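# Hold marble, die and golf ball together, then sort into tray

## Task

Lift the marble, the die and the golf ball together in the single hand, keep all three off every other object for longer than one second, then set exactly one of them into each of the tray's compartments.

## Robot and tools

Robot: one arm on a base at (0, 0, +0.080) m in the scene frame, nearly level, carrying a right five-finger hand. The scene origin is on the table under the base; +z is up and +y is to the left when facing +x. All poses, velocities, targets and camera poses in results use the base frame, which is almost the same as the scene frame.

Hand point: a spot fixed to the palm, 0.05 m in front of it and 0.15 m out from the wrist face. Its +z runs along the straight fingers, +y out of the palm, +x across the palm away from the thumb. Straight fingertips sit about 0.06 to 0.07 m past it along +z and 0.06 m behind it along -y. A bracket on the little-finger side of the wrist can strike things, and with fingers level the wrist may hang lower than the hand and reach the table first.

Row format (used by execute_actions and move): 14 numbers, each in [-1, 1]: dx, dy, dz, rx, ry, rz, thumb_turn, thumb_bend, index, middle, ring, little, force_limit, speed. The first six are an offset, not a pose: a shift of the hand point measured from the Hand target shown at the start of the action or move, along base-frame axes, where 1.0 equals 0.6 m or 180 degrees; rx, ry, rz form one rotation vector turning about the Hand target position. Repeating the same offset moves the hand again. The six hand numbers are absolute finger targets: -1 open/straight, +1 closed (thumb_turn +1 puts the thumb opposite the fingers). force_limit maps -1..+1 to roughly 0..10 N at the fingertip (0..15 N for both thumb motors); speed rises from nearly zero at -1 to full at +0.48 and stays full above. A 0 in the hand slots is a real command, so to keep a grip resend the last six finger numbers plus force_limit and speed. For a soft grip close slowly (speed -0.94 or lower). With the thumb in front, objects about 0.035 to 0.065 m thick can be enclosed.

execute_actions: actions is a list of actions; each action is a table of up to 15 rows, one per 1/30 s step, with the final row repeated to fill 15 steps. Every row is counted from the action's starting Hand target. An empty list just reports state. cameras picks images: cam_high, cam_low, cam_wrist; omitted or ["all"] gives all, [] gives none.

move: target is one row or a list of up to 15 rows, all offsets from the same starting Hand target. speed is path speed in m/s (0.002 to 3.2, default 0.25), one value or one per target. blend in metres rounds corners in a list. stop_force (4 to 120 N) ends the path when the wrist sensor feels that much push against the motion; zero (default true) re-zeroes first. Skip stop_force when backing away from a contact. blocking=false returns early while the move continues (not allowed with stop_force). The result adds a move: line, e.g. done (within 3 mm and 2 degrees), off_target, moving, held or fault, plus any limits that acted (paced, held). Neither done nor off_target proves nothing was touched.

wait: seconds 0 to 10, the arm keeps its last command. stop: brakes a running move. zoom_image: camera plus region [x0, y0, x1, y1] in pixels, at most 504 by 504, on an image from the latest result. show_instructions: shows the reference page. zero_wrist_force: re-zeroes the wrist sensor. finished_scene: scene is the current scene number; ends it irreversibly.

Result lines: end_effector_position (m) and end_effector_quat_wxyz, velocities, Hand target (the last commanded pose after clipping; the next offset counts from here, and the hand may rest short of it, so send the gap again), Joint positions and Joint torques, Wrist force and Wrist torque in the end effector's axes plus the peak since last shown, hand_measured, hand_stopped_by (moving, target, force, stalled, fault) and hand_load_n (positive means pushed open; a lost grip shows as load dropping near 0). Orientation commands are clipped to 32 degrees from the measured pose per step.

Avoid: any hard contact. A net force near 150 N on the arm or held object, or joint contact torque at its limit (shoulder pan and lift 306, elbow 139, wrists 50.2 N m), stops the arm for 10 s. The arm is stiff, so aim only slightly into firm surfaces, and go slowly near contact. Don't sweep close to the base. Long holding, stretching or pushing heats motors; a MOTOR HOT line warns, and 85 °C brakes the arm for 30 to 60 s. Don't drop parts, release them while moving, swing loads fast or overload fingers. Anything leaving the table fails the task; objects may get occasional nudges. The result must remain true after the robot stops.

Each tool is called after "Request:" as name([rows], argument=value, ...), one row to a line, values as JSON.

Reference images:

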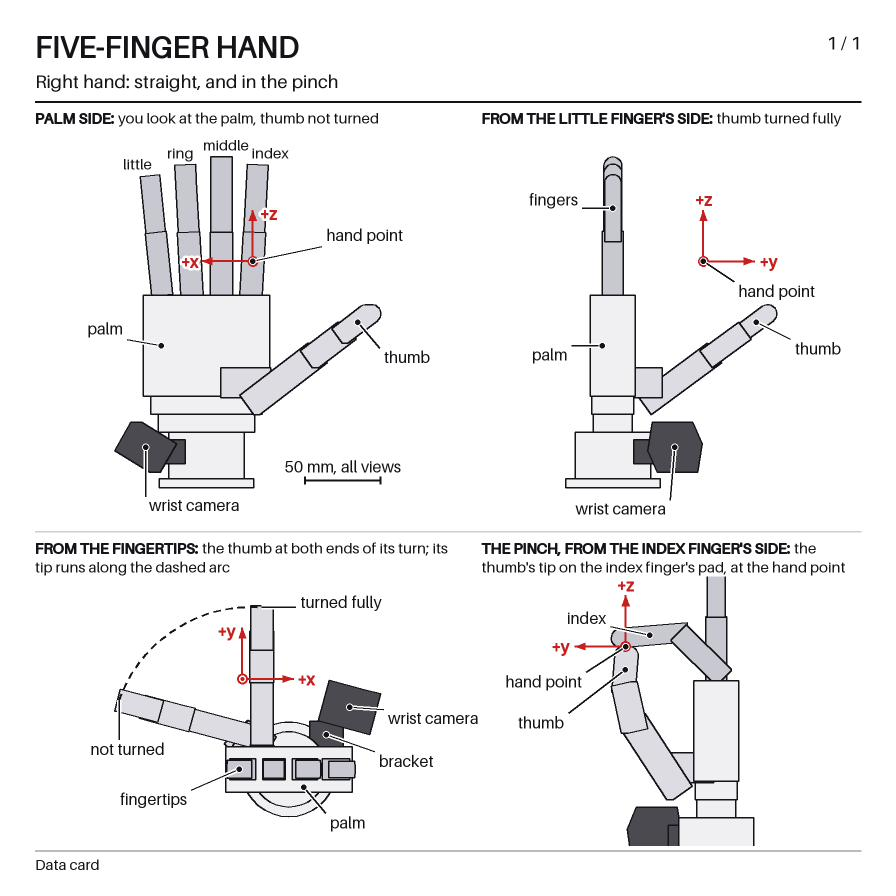

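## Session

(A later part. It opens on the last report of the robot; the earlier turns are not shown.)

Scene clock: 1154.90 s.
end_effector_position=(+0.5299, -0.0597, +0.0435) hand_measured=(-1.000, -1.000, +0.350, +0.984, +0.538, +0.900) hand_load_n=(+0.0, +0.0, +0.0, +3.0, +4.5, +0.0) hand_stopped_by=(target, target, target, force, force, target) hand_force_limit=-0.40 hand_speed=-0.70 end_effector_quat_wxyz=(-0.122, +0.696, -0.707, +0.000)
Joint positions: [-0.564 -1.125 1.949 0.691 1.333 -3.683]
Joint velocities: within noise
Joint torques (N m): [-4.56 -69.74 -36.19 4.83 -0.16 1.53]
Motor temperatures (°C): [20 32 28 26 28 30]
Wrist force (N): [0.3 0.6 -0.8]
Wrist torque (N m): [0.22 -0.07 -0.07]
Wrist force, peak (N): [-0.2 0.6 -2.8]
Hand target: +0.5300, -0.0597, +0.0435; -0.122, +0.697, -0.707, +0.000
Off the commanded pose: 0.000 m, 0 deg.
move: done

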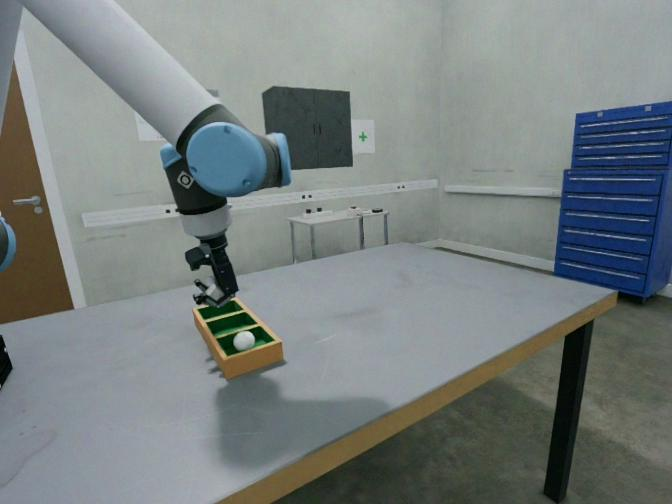

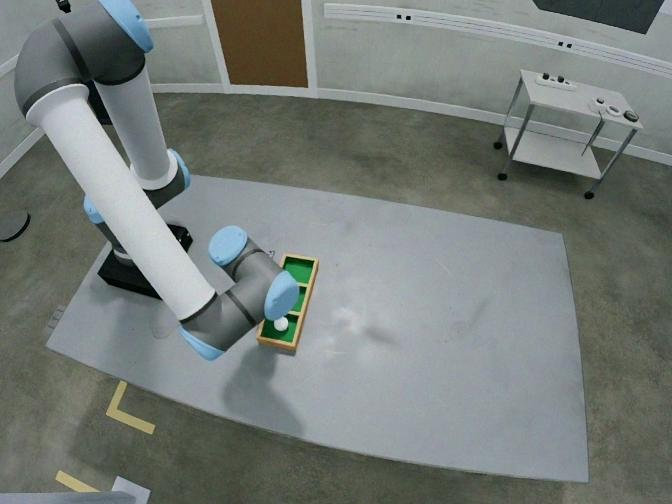

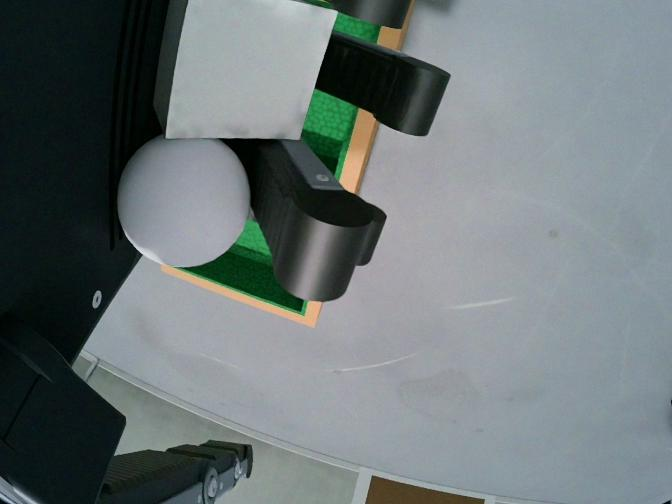

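Request:
move([
  [0.0083,-0.0133,-0.055,0,0,0, -1,-1,0.35,1,0.85,0.9,-0.4,-0.7],
], speed=0.06, stop_force=5)

Request:
zoom_image(camera="cam_high", region=[170, 240, 300, 390])

Scene clock: 1179.37 s.
end_effector_position=(+0.5350, -0.0677, +0.0105) hand_measured=(-1.000, -1.000, +0.350, +0.984, +0.538, +0.900) hand_load_n=(+0.0, +0.0, +0.0, +3.0, +4.5, +0.0) hand_stopped_by=(target, target, target, force, force, target) hand_force_limit=-0.40 hand_speed=-0.70 end_effector_quat_wxyz=(-0.122, +0.696, -0.707, +0.000)
Joint positions: [-0.571 -1.073 1.946 0.644 1.332 -3.691]
Joint velocities: within noise
Joint torques (N m): [17.09 -82.48 -17.91 6.51 -1.74 1.41]
Motor temperatures (°C): [20 32 28 26 28 30]
Wrist force (N): [0.0 0.9 -1.2]
Wrist torque (N m): [0.30 0.00 -0.09]
Wrist force, peak (N): [-0.2 1.0 -1.8]
Hand target: +0.5350, -0.0677, +0.0105; -0.122, +0.697, -0.707, +0.000
Off the commanded pose: 0.000 m, 0 deg.
move: done

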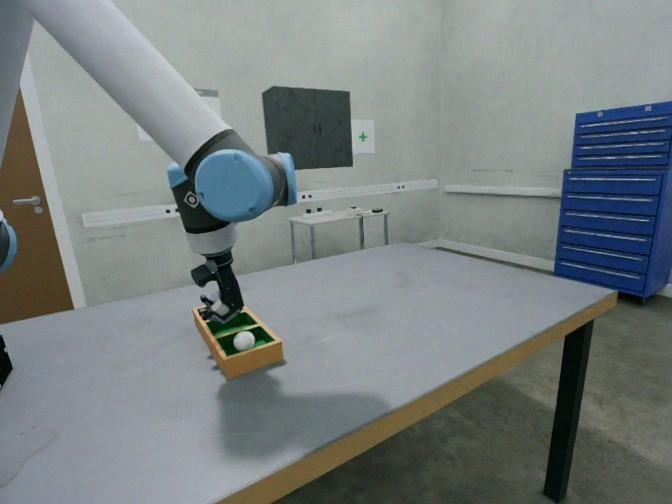

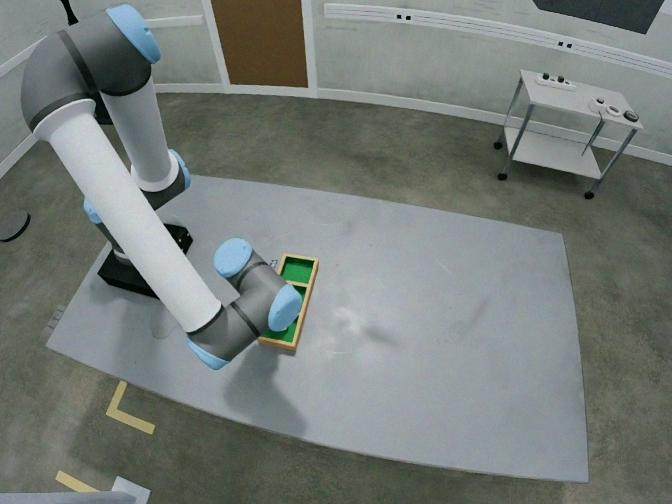

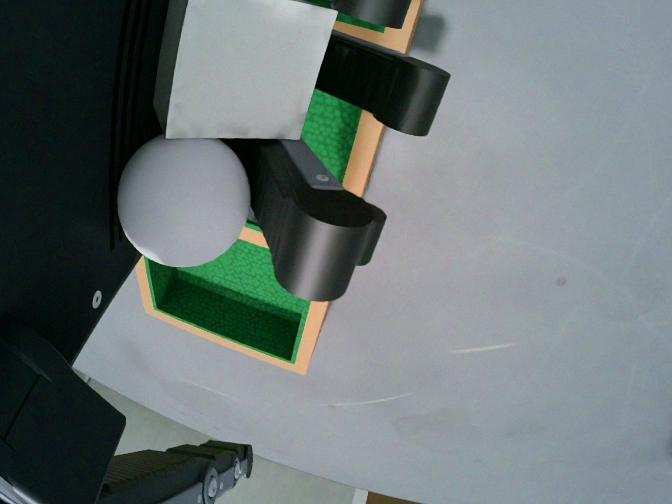

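Scaled by 3.360 from the camera's 672x504 image, which has a finer 960x720 frame.

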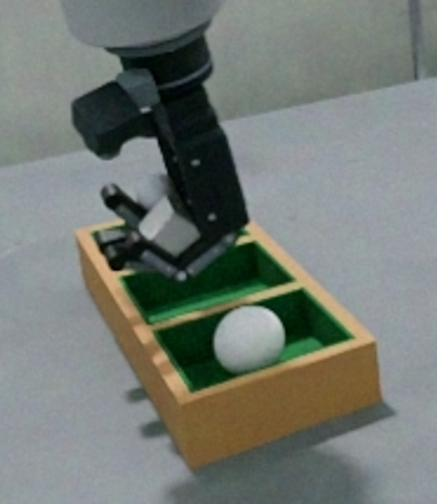

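Request:
move([
  [0,0,-0.0175,0,0,0, -1,-1,0.35,1,0.85,0.9,-0.4,-0.7],
  [0,0,-0.0176,0,0,0, -1,-1,0.35,0.7,0.85,0.9,-0.4,-0.92],
], speed=0.05)

Request:
zoom_image(camera="cam_high", region=[170, 240, 300, 390])

Scene clock: 1184.37 s.
end_effector_position=(+0.5350, -0.0677, +0.0000) hand_measured=(-1.000, -1.000, +0.350, +0.700, +0.538, +0.900) hand_load_n=(+0.0, +0.0, +0.0, +0.0, +5.0, +0.0) hand_stopped_by=(target, target, target, target, force, target) hand_force_limit=-0.40 hand_speed=-0.92 end_effector_quat_wxyz=(-0.122, +0.697, -0.707, +0.000)
Joint positions: [-0.571 -1.059 1.95 0.626 1.332 -3.691]
Joint velocities: within noise
Joint torques (N m): [18.15 -83.18 -32.97 6.14 0.07 1.06]
Motor temperatures (°C): [20 32 28 26 28 30]
Wrist force (N): [0.1 0.7 -1.0]
Wrist torque (N m): [0.26 -0.02 -0.10]
Wrist force, peak (N): [0.1 1.5 -1.4]
Hand target: +0.5350, -0.0677, +0.0000; -0.122, +0.697, -0.707, +0.000
Off the commanded pose: 0.000 m, 0 deg.
move: done

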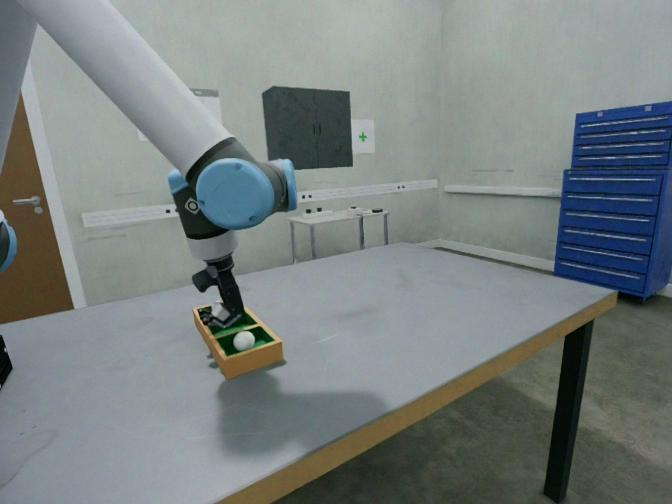

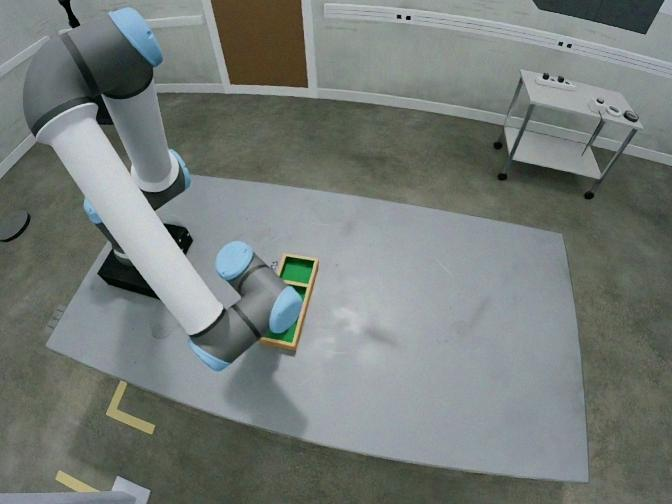

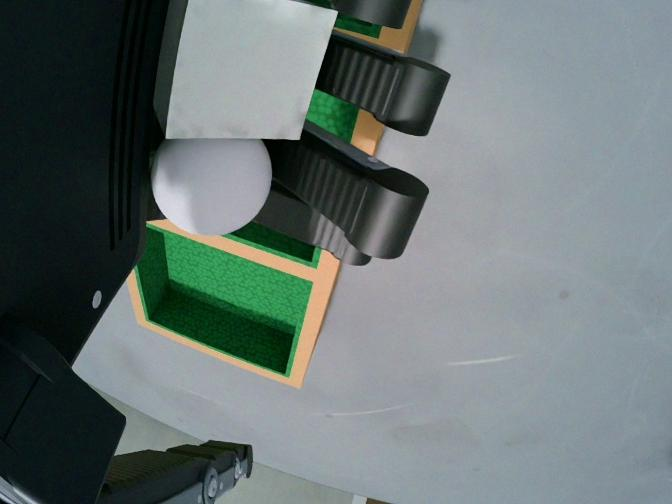

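Scaled by 3.360 from the camera's 672x504 image, which has a finer 960x720 frame.

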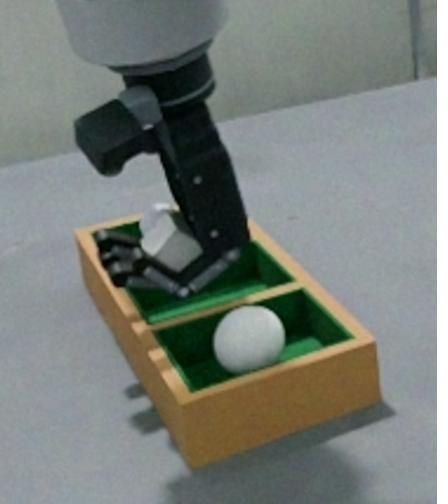

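Request:
move([
  [0,0,0.0,0,0,0, -1,-1,0.35,0.45,0.85,0.9,-0.4,-0.92],
  [0,0,0.0,-0.068,0,0, -1,-1,0.35,0.45,0.85,0.9,-0.4,-0.92],
], speed=0.06)

Request:
zoom_image(camera="cam_high", region=[170, 240, 300, 390])

Scene clock: 1204.27 s.
end_effector_position=(+0.5350, -0.0676, +0.0000) hand_measured=(-1.000, -1.000, +0.350, +0.450, +0.538, +0.900) hand_load_n=(+0.0, +0.0, +0.0, +0.0, +4.5, +0.0) hand_stopped_by=(target, target, target, target, force, target) hand_force_limit=-0.40 hand_speed=-0.92 end_effector_quat_wxyz=(-0.047, +0.706, -0.703, +0.075)
Joint positions: [-0.477 -1.108 1.971 0.537 1.527 -3.618]
Joint velocities: within noise
Joint torques (N m): [-19.97 -56.81 -23.85 6.3 -2.19 -1.01]
Motor temperatures (°C): [20 32 27 26 28 30]
Wrist force (N): [0.6 1.1 -0.7]
Wrist torque (N m): [0.27 -0.15 -0.09]
Wrist force, peak (N): [-0.3 1.8 -1.1]
Hand target: +0.5350, -0.0677, +0.0000; -0.047, +0.706, -0.703, +0.075
Off the commanded pose: 0.000 m, 0 deg.
move: done

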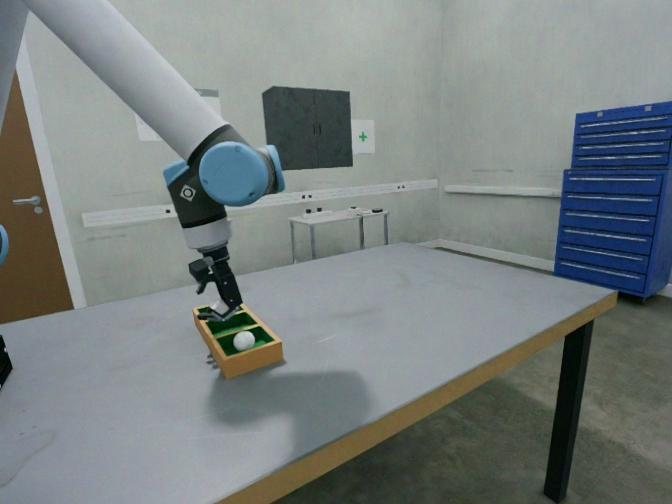

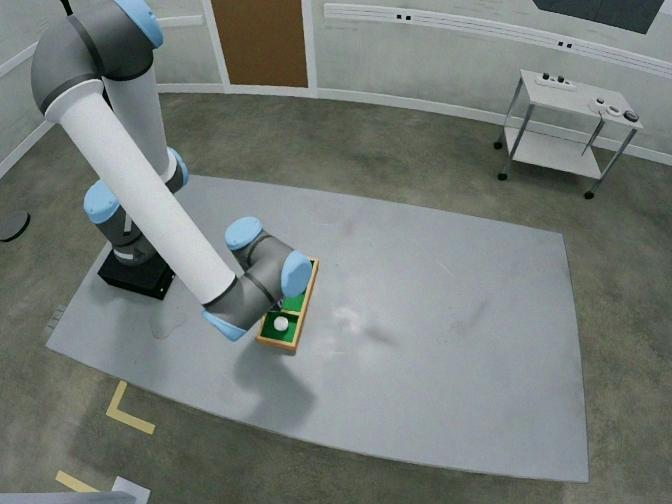

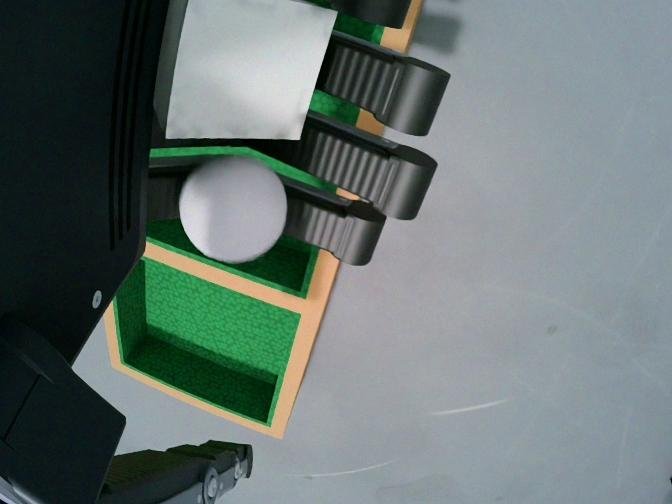

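Scaled by 3.360 from the camera's 672x504 image, which has a finer 960x720 frame.

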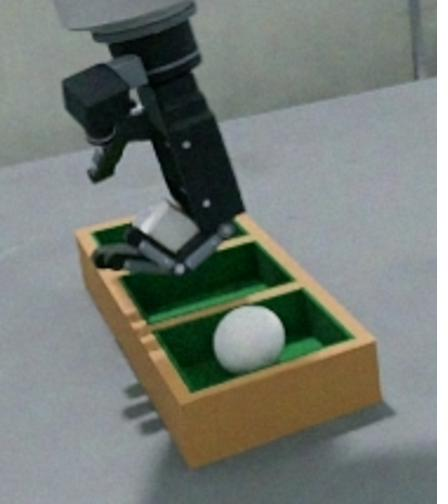

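Request:
move([
  [0.0,-0.036,-0.02,-0.06,0,0, -1,-1,0.35,0.45,0.85,0.9,-0.4,-0.92],
  [0,-0.036,-0.03,-0.13,0,0, -1,-1,0.35,0.45,0.85,0.9,-0.4,-0.92],
], speed=0.06, stop_force=5)

Request:
zoom_image(camera="cam_high", region=[170, 240, 300, 390])

Scene clock: 1216.13 s.
end_effector_position=(+0.5350, -0.0893, -0.0180) hand_measured=(-1.000, -1.000, +0.350, +0.450, +0.538, +0.900) hand_load_n=(+0.0, +0.0, +0.0, +0.0, +4.5, +0.0) hand_stopped_by=(target, target, target, target, force, target) hand_force_limit=-0.40 hand_speed=-0.92 end_effector_quat_wxyz=(+0.097, +0.700, -0.673, +0.216)
Joint positions: [-0.32 -1.101 1.999 0.349 1.929 -3.561]
Joint velocities: within noise
Joint torques (N m): [-20.19 -76.02 -33.19 5.23 1.17 -0.43]
Motor temperatures (°C): [20 32 27 26 28 30]
Wrist force (N): [1.8 1.1 -0.6]
Wrist torque (N m): [0.19 -0.35 -0.03]
Wrist force, peak (N): [1.9 1.3 -0.8]
Hand target: +0.5350, -0.0893, -0.0180; +0.097, +0.700, -0.673, +0.216
Off the commanded pose: 0.000 m, 0 deg.
move: done

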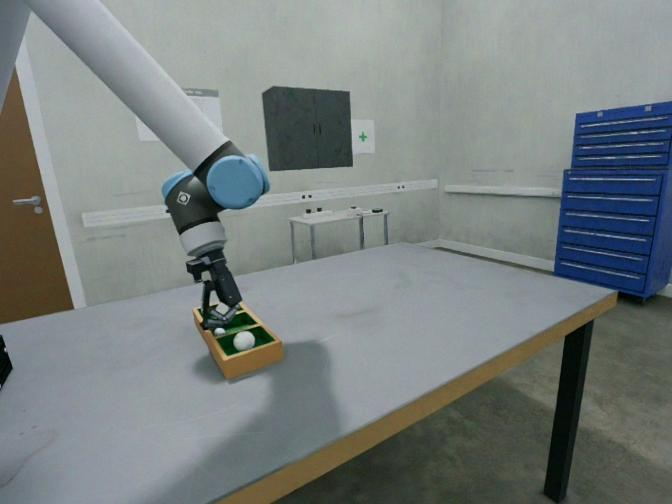

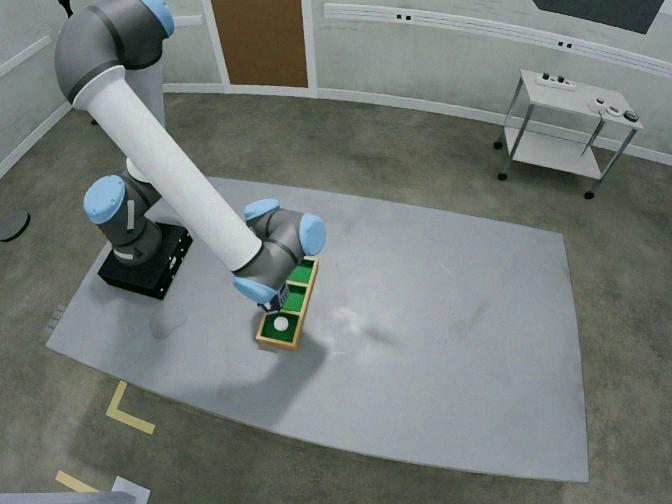

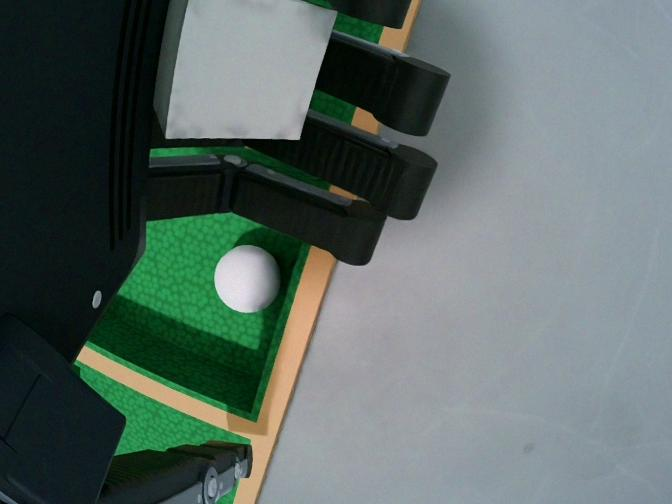

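Scaled by 3.360 from the camera's 672x504 image, which has a finer 960x720 frame.

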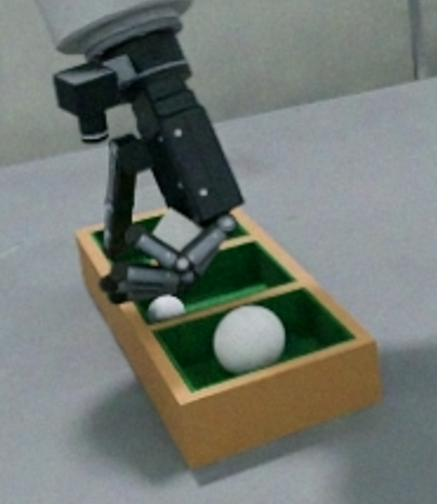

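Request:
move([
  [0.0,0.0,0.15,0,0,0, -1,-1,0.35,0.45,0.85,0.9,-0.4,-0.92],
  [0.01,0.198,0.15,0.13,0,0, -1,-1,0.35,0.45,0.85,0.9,-0.4,-0.92],
  [0.01,0.198,0.15,0.13,0,0, -1,-1,1,0.3,0.85,0.9,-0.6,-0.7],
], speed=0.15)

Request:
zoom_image(camera="cam_high", region=[150, 220, 310, 390])

Request:
zoom_image(camera="cam_low", region=[200, 220, 350, 370])

Scene clock: 1227.80 s.
end_effector_position=(+0.5410, +0.0295, +0.0720) hand_measured=(-1.000, -1.000, +1.000, +0.300, +0.538, +0.900) hand_load_n=(+0.0, +0.0, +0.0, +0.0, +4.5, +0.0) hand_stopped_by=(target, target, target, target, force, target) hand_force_limit=-0.60 hand_speed=-0.70 end_effector_quat_wxyz=(-0.047, +0.706, -0.703, +0.075)
Joint positions: [-0.302 -1.201 1.939 0.656 1.557 -3.446]
Joint velocities: within noise
Joint torques (N m): [-19.75 -75.36 -24.5 2.36 -2.15 -1.05]
Motor temperatures (°C): [20 32 27 26 28 30]
Wrist force (N): [0.3 0.8 -1.4]
Wrist torque (N m): [0.21 -0.10 -0.09]
Wrist force, peak (N): [2.7 0.7 -2.1]
Hand target: +0.5410, +0.0295, +0.0720; -0.047, +0.706, -0.703, +0.075
Off the commanded pose: 0.000 m, 0 deg.
move: done

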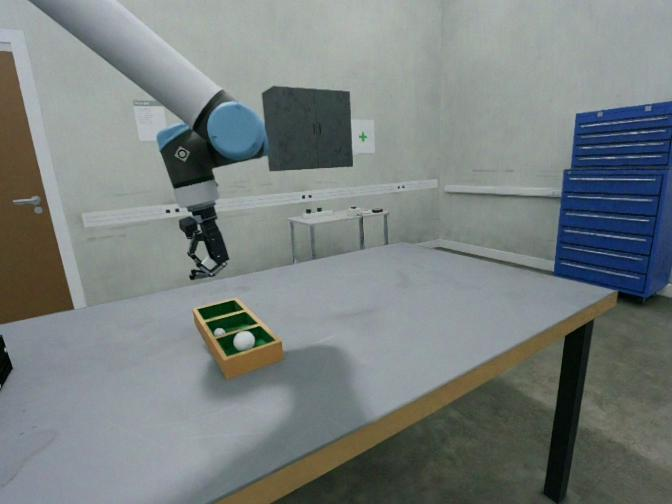

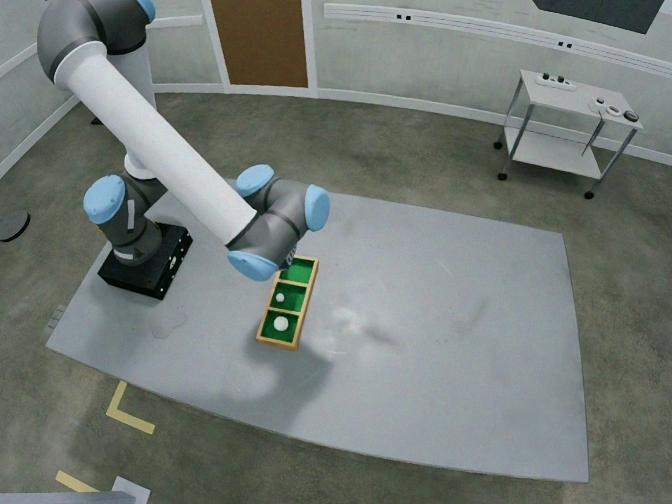

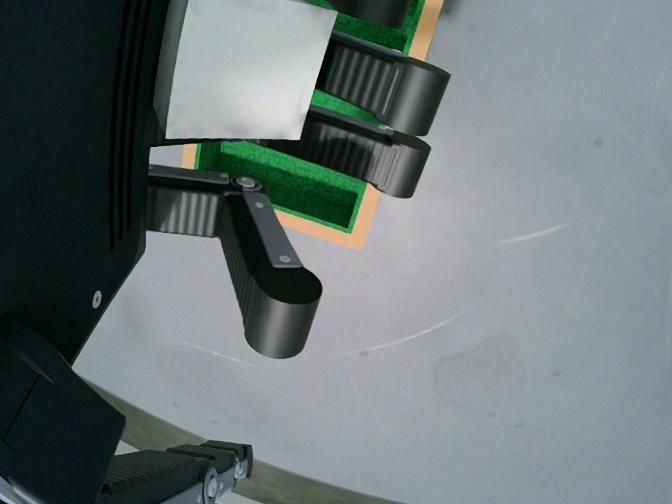

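Scaled by 2.965 from the camera's 672x504 image, which has a finer 960x720 frame.

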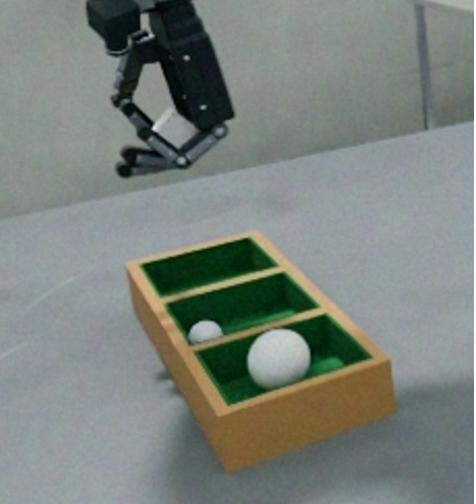

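Scaled by 3.360 from the camera's 672x504 image, which has a finer 960x720 frame.

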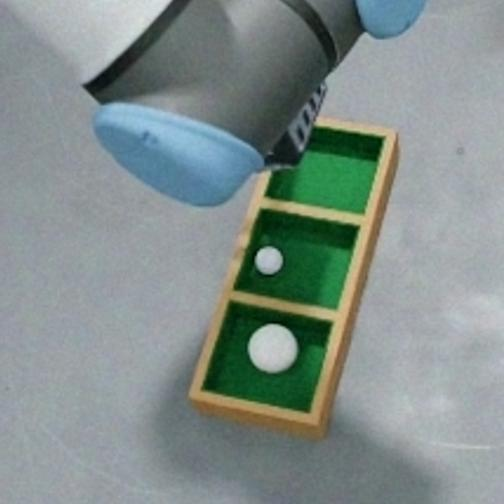

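Request:
move([
  [0.025,0.0,-0.12,0,0,0, -1,-1,1,0.3,0.85,0.9,-0.6,-0.7],
  [0.025,0.0,-0.1201,0,0,0, -1,-1,1,0.3,0.3,0.9,-0.6,-0.93],
], speed=0.08)

Request:
zoom_image(camera="cam_high", region=[170, 240, 300, 390])

Scene clock: 1235.20 s.
end_effector_position=(+0.5560, +0.0295, -0.0001) hand_measured=(-1.000, -1.000, +1.000, +0.300, +0.300, +0.900) hand_load_n=(+0.0, +0.0, +0.0, +0.0, +0.0, +0.0) hand_stopped_by=(target, target, target, target, target, target) hand_force_limit=-0.60 hand_speed=-0.93 end_effector_quat_wxyz=(-0.047, +0.706, -0.703, +0.075)
Joint positions: [-0.294 -1.092 1.941 0.545 1.559 -3.438]
Joint velocities: within noise
Joint torques (N m): [-18.76 -81.06 -26.13 6.22 -0.61 -0.1]
Motor temperatures (°C): [20 32 27 26 28 29]
Wrist force (N): [-0.1 1.2 -0.9]
Wrist torque (N m): [0.26 -0.06 -0.16]
Wrist force, peak (N): [0.4 1.0 -3.0]
Hand target: +0.5560, +0.0295, -0.0001; -0.047, +0.706, -0.703, +0.075
Off the commanded pose: 0.000 m, 0 deg.
move: done

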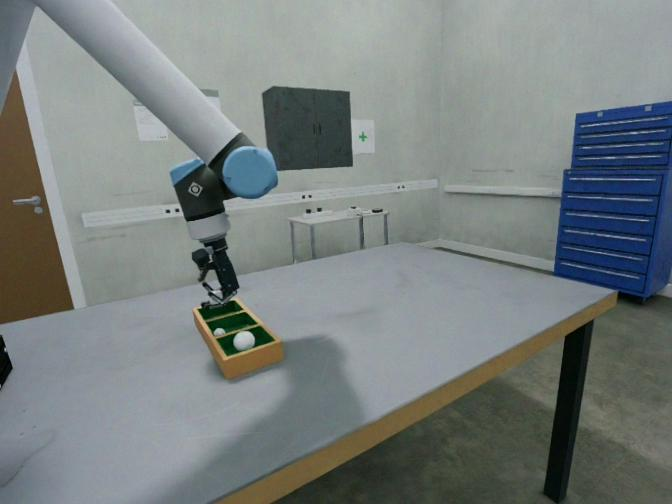

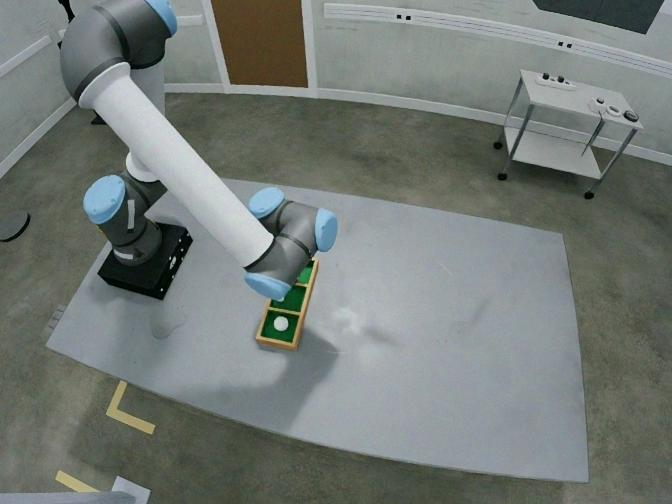

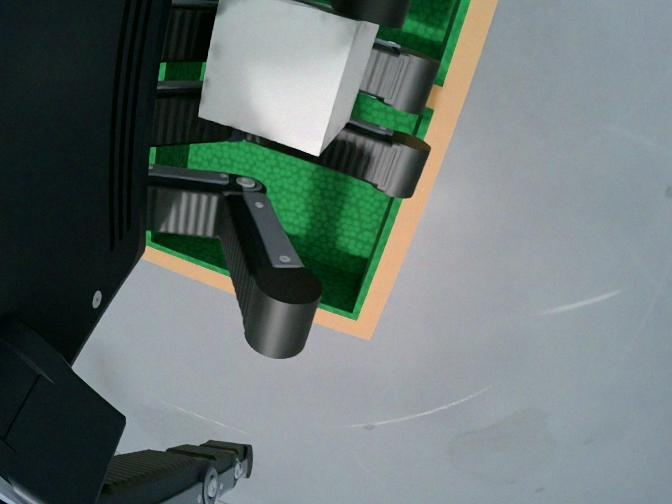

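Scaled by 3.360 from the camera's 672x504 image, which has a finer 960x720 frame.

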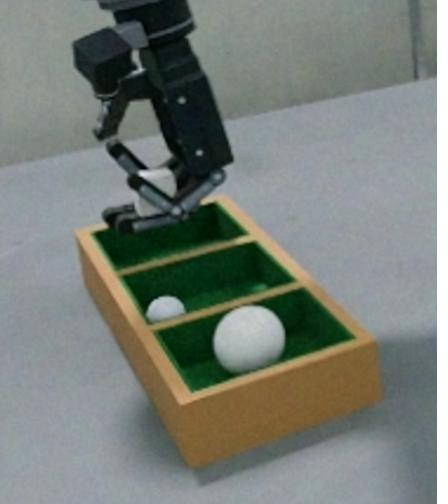

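Request:
move([
  [0.0,0.027,0,0,0,0, -1,-1,1,0.3,0.3,0.9,-0.6,-0.93],
], speed=0.04)

Request:
zoom_image(camera="cam_high", region=[170, 240, 300, 390])

Request:
zoom_image(camera="cam_low", region=[200, 220, 350, 370])

Scene clock: 1241.70 s.
end_effector_position=(+0.5560, +0.0459, -0.0001) hand_measured=(-1.000, -1.000, +1.000, +0.300, +0.300, +0.900) hand_load_n=(+0.0, +0.0, +0.0, +0.0, +0.0, +0.0) hand_stopped_by=(target, target, target, target, target, target) hand_force_limit=-0.60 hand_speed=-0.93 end_effector_quat_wxyz=(-0.047, +0.706, -0.703, +0.075)
Joint positions: [-0.265 -1.091 1.939 0.545 1.564 -3.409]
Joint velocities: within noise
Joint torques (N m): [-20.04 -48.14 -34.68 6.44 -0.16 -1.14]
Motor temperatures (°C): [20 32 27 26 28 29]
Wrist force (N): [0.2 1.2 -0.9]
Wrist torque (N m): [0.26 -0.09 -0.13]
Wrist force, peak (N): [0.1 1.7 -1.2]
Hand target: +0.5560, +0.0457, -0.0001; -0.047, +0.706, -0.703, +0.075
Off the commanded pose: 0.000 m, 0 deg.
move: done

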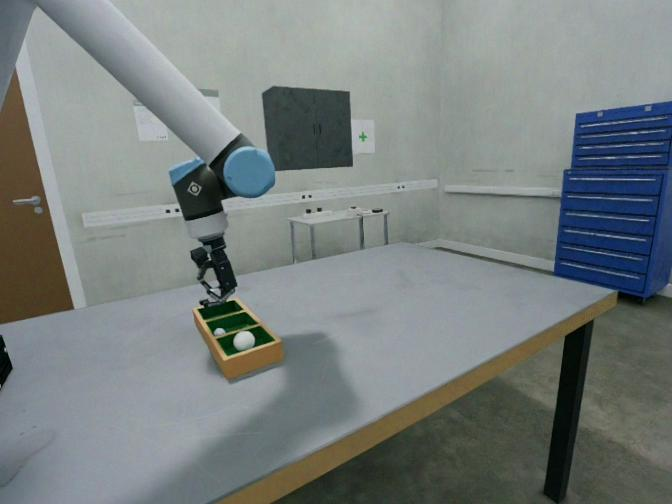

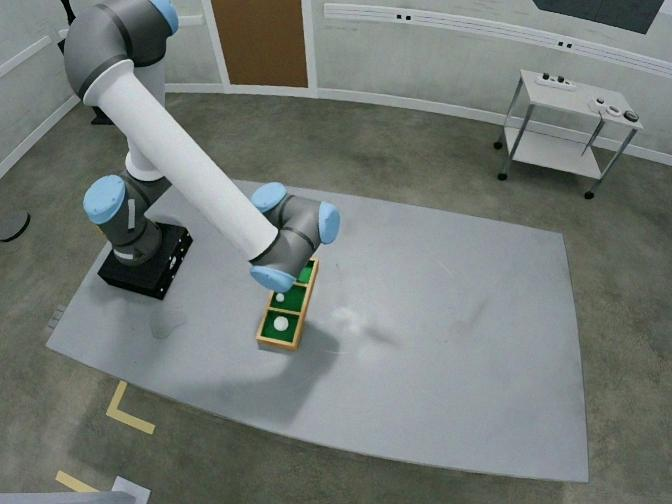

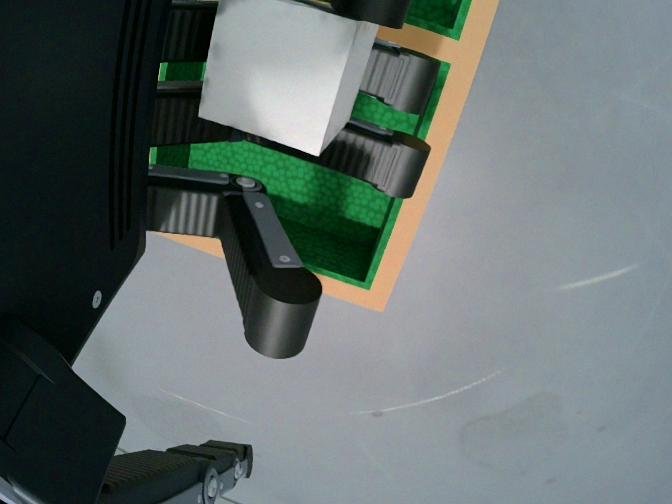

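Scaled by 3.360 from the camera's 672x504 image, which has a finer 960x720 frame.

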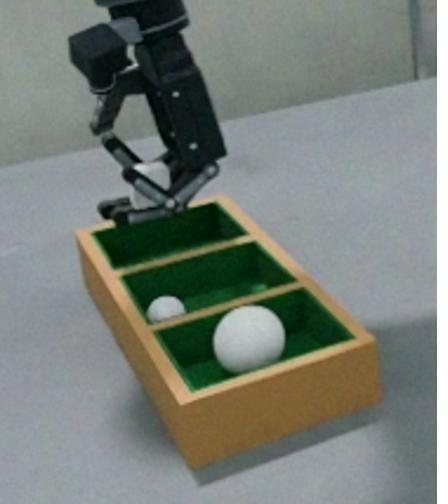

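Scaled by 3.360 from the camera's 672x504 image, which has a finer 960x720 frame.

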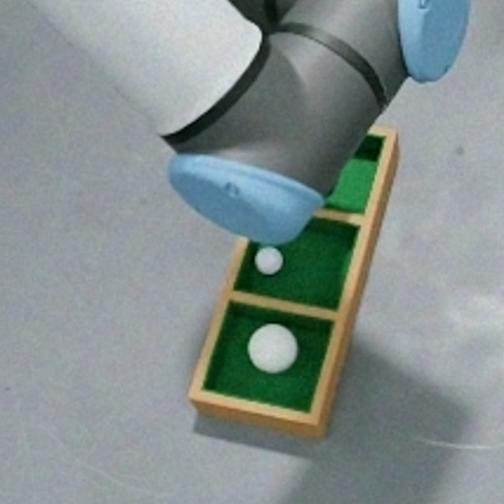

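Request:
move([
  [0.0,0.0,0,0,0,0, -1,-1,1,-0.05,-0.05,0.9,-0.6,-0.9],
], speed=0.04)

Request:
zoom_image(camera="cam_high", region=[170, 240, 300, 390])

Scene clock: 1252.67 s.
end_effector_position=(+0.5560, +0.0457, -0.0001) hand_measured=(-1.000, -1.000, +1.000, -0.050, -0.050, +0.900) hand_load_n=(+0.0, +0.0, +0.0, +0.0, +0.0, +0.0) hand_stopped_by=(target, target, target, target, target, target) hand_force_limit=-0.60 hand_speed=-0.90 end_effector_quat_wxyz=(-0.047, +0.706, -0.703, +0.075)
Joint positions: [-0.265 -1.091 1.939 0.545 1.564 -3.41]
Joint velocities: within noise
Joint torques (N m): [-21.02 -49.13 -18.96 3.46 -1.34 -0.81]
Motor temperatures (°C): [20 32 27 26 28 29]
Wrist force (N): [-0.2 0.9 -1.1]
Wrist torque (N m): [0.23 -0.05 -0.16]
Wrist force, peak (N): [0.5 1.4 -1.6]
Hand target: +0.5560, +0.0457, -0.0001; -0.047, +0.706, -0.703, +0.075
Off the commanded pose: 0.000 m, 0 deg.
move: done

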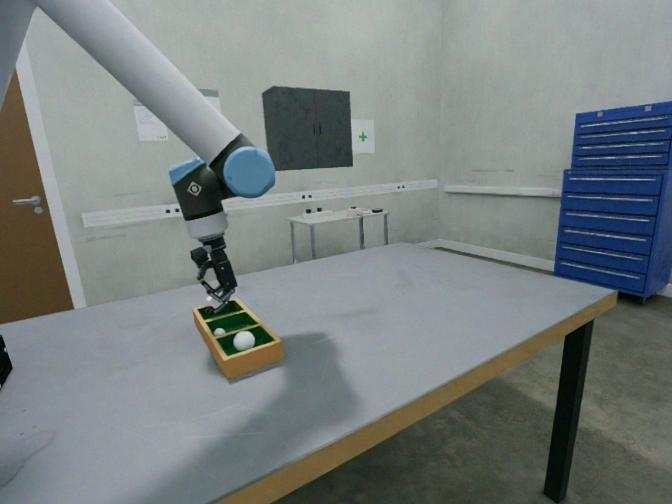

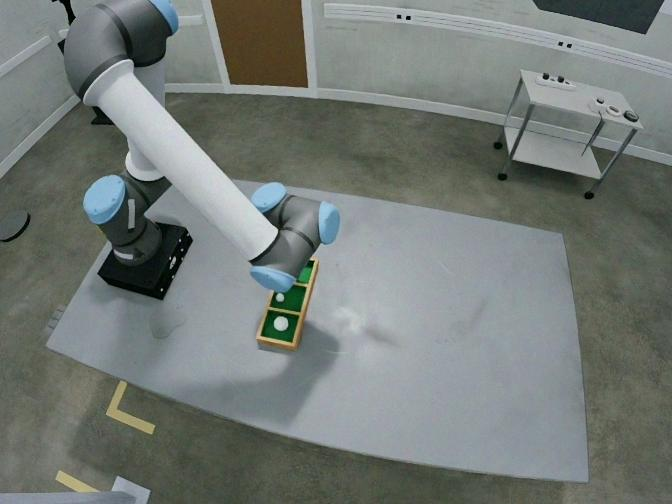

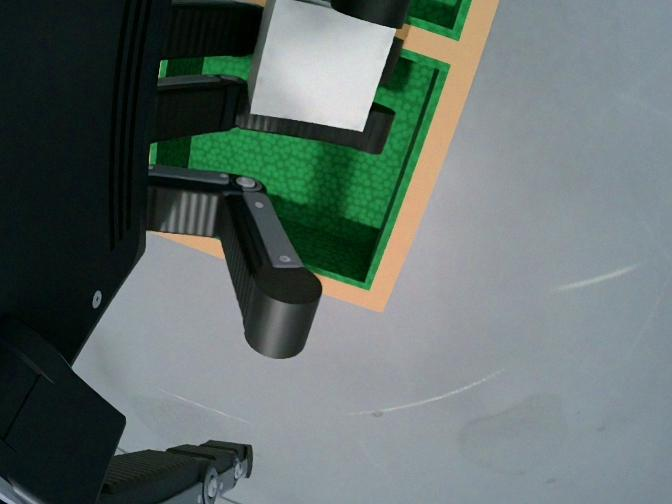

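Scaled by 3.360 from the camera's 672x504 image, which has a finer 960x720 frame.

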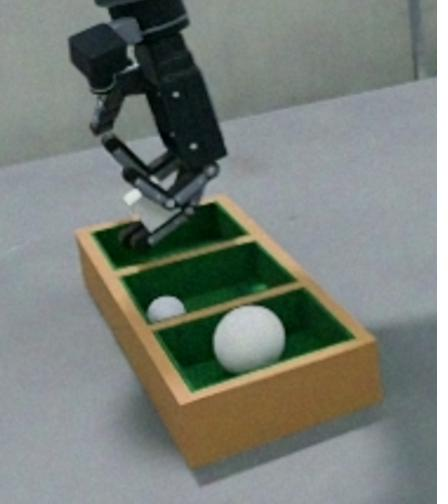

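Request:
move([
  [0.0,0.0,0,0,0,0, -1,-1,1,-0.4,-0.4,0.9,-0.6,-0.93],
], speed=0.04)

Request:
zoom_image(camera="cam_high", region=[170, 240, 300, 390])

Scene clock: 1256.70 s.
end_effector_position=(+0.5560, +0.0457, -0.0001) hand_measured=(-1.000, -1.000, +1.000, -0.400, -0.244, +0.900) hand_load_n=(+0.0, -0.5, +0.0, +0.0, -13.0, +0.0) hand_stopped_by=(target, target, target, target, stalled, target) hand_force_limit=-0.60 hand_speed=-0.93 end_effector_quat_wxyz=(-0.047, +0.706, -0.703, +0.075)
Joint positions: [-0.265 -1.091 1.939 0.545 1.564 -3.41]
Joint velocities: within noise
Joint torques (N m): [-20.4 -50.15 -20.09 1.91 -1.09 -0.88]
Motor temperatures (°C): [20 32 27 26 28 29]
Wrist force (N): [-0.2 4.1 -10.1]
Wrist torque (N m): [0.23 0.34 0.00]
Wrist force, peak (N): [0.1 4.1 -11.9]
Hand target: +0.5560, +0.0457, -0.0001; -0.047, +0.706, -0.703, +0.075
Off the commanded pose: 0.000 m, 0 deg.
move: done

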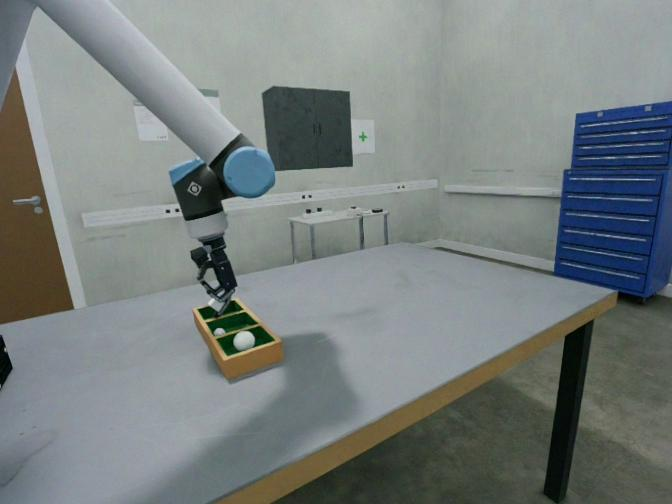

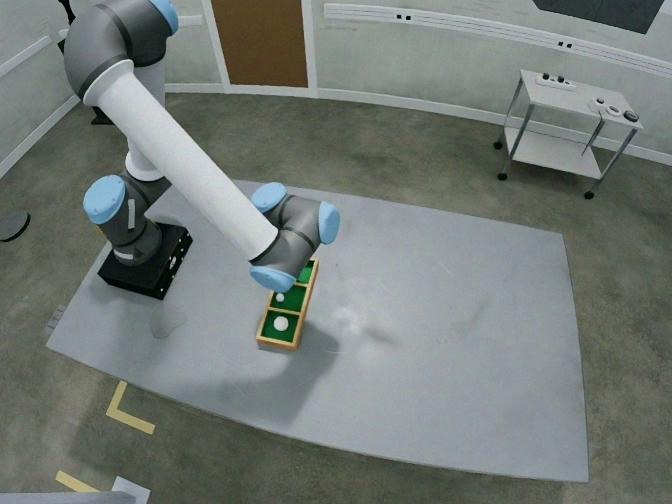

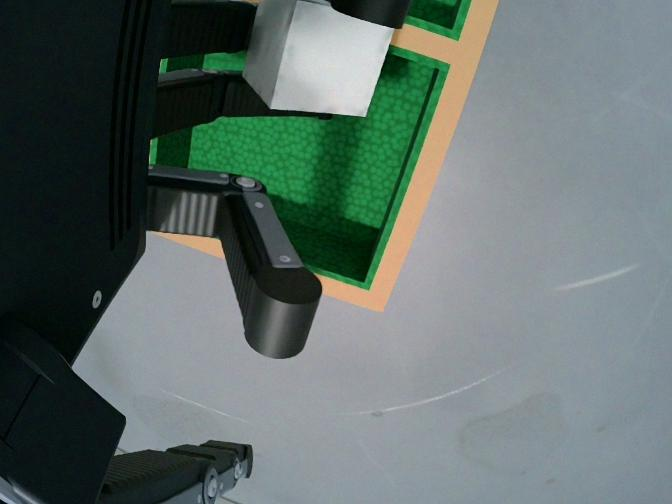

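Scaled by 3.360 from the camera's 672x504 image, which has a finer 960x720 frame.

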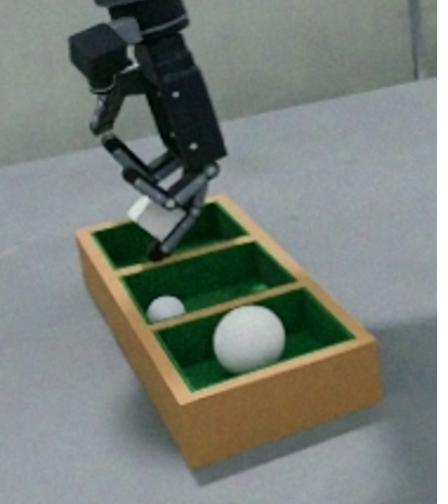

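Request:
move([
  [0.0,0.0,0.0,0,0,0, -1,-1,1,-0.4,-0.1,0.9,-0.6,-0.9],
  [0.0,0.042,0.0,0,0,0, -1,-1,1,-0.4,-0.1,0.9,-0.6,-0.9],
], speed=0.04)

Request:
zoom_image(camera="cam_high", region=[170, 240, 300, 390])

Scene clock: 1261.73 s.
end_effector_position=(+0.5560, +0.0711, -0.0001) hand_measured=(-1.000, -1.000, +1.000, -0.400, -0.100, +0.900) hand_load_n=(+0.0, +0.0, +0.0, +0.0, +0.0, +0.0) hand_stopped_by=(target, target, target, target, target, target) hand_force_limit=-0.60 hand_speed=-0.90 end_effector_quat_wxyz=(-0.047, +0.706, -0.703, +0.075)
Joint positions: [-0.22 -1.089 1.936 0.547 1.572 -3.365]
Joint velocities: within noise
Joint torques (N m): [-18.52 -53.2 -32.4 6.13 -0.28 -0.94]
Motor temperatures (°C): [20 32 27 26 28 29]
Wrist force (N): [0.4 1.0 -0.5]
Wrist torque (N m): [0.21 -0.15 -0.13]
Wrist force, peak (N): [-0.2 3.8 -11.7]
Hand target: +0.5560, +0.0709, -0.0001; -0.047, +0.706, -0.703, +0.075
Off the commanded pose: 0.000 m, 0 deg.
move: done

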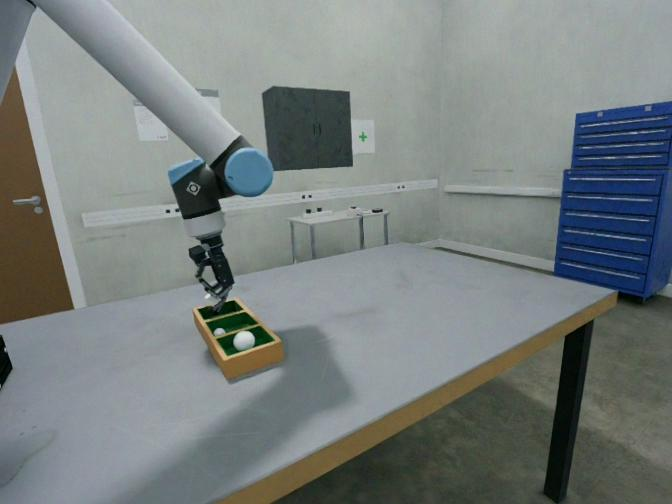

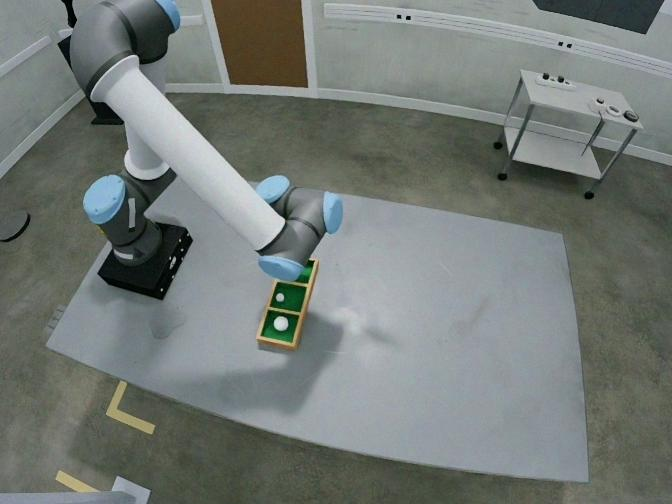

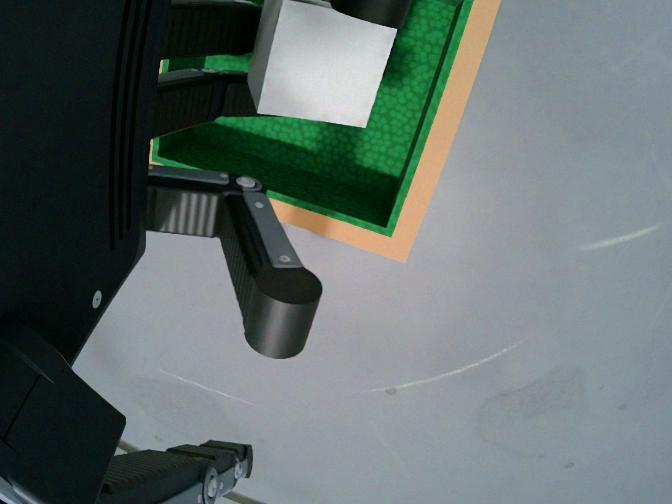

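Scaled by 3.360 from the camera's 672x504 image, which has a finer 960x720 frame.

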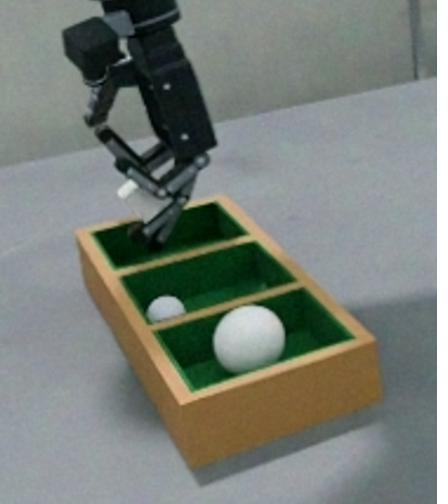

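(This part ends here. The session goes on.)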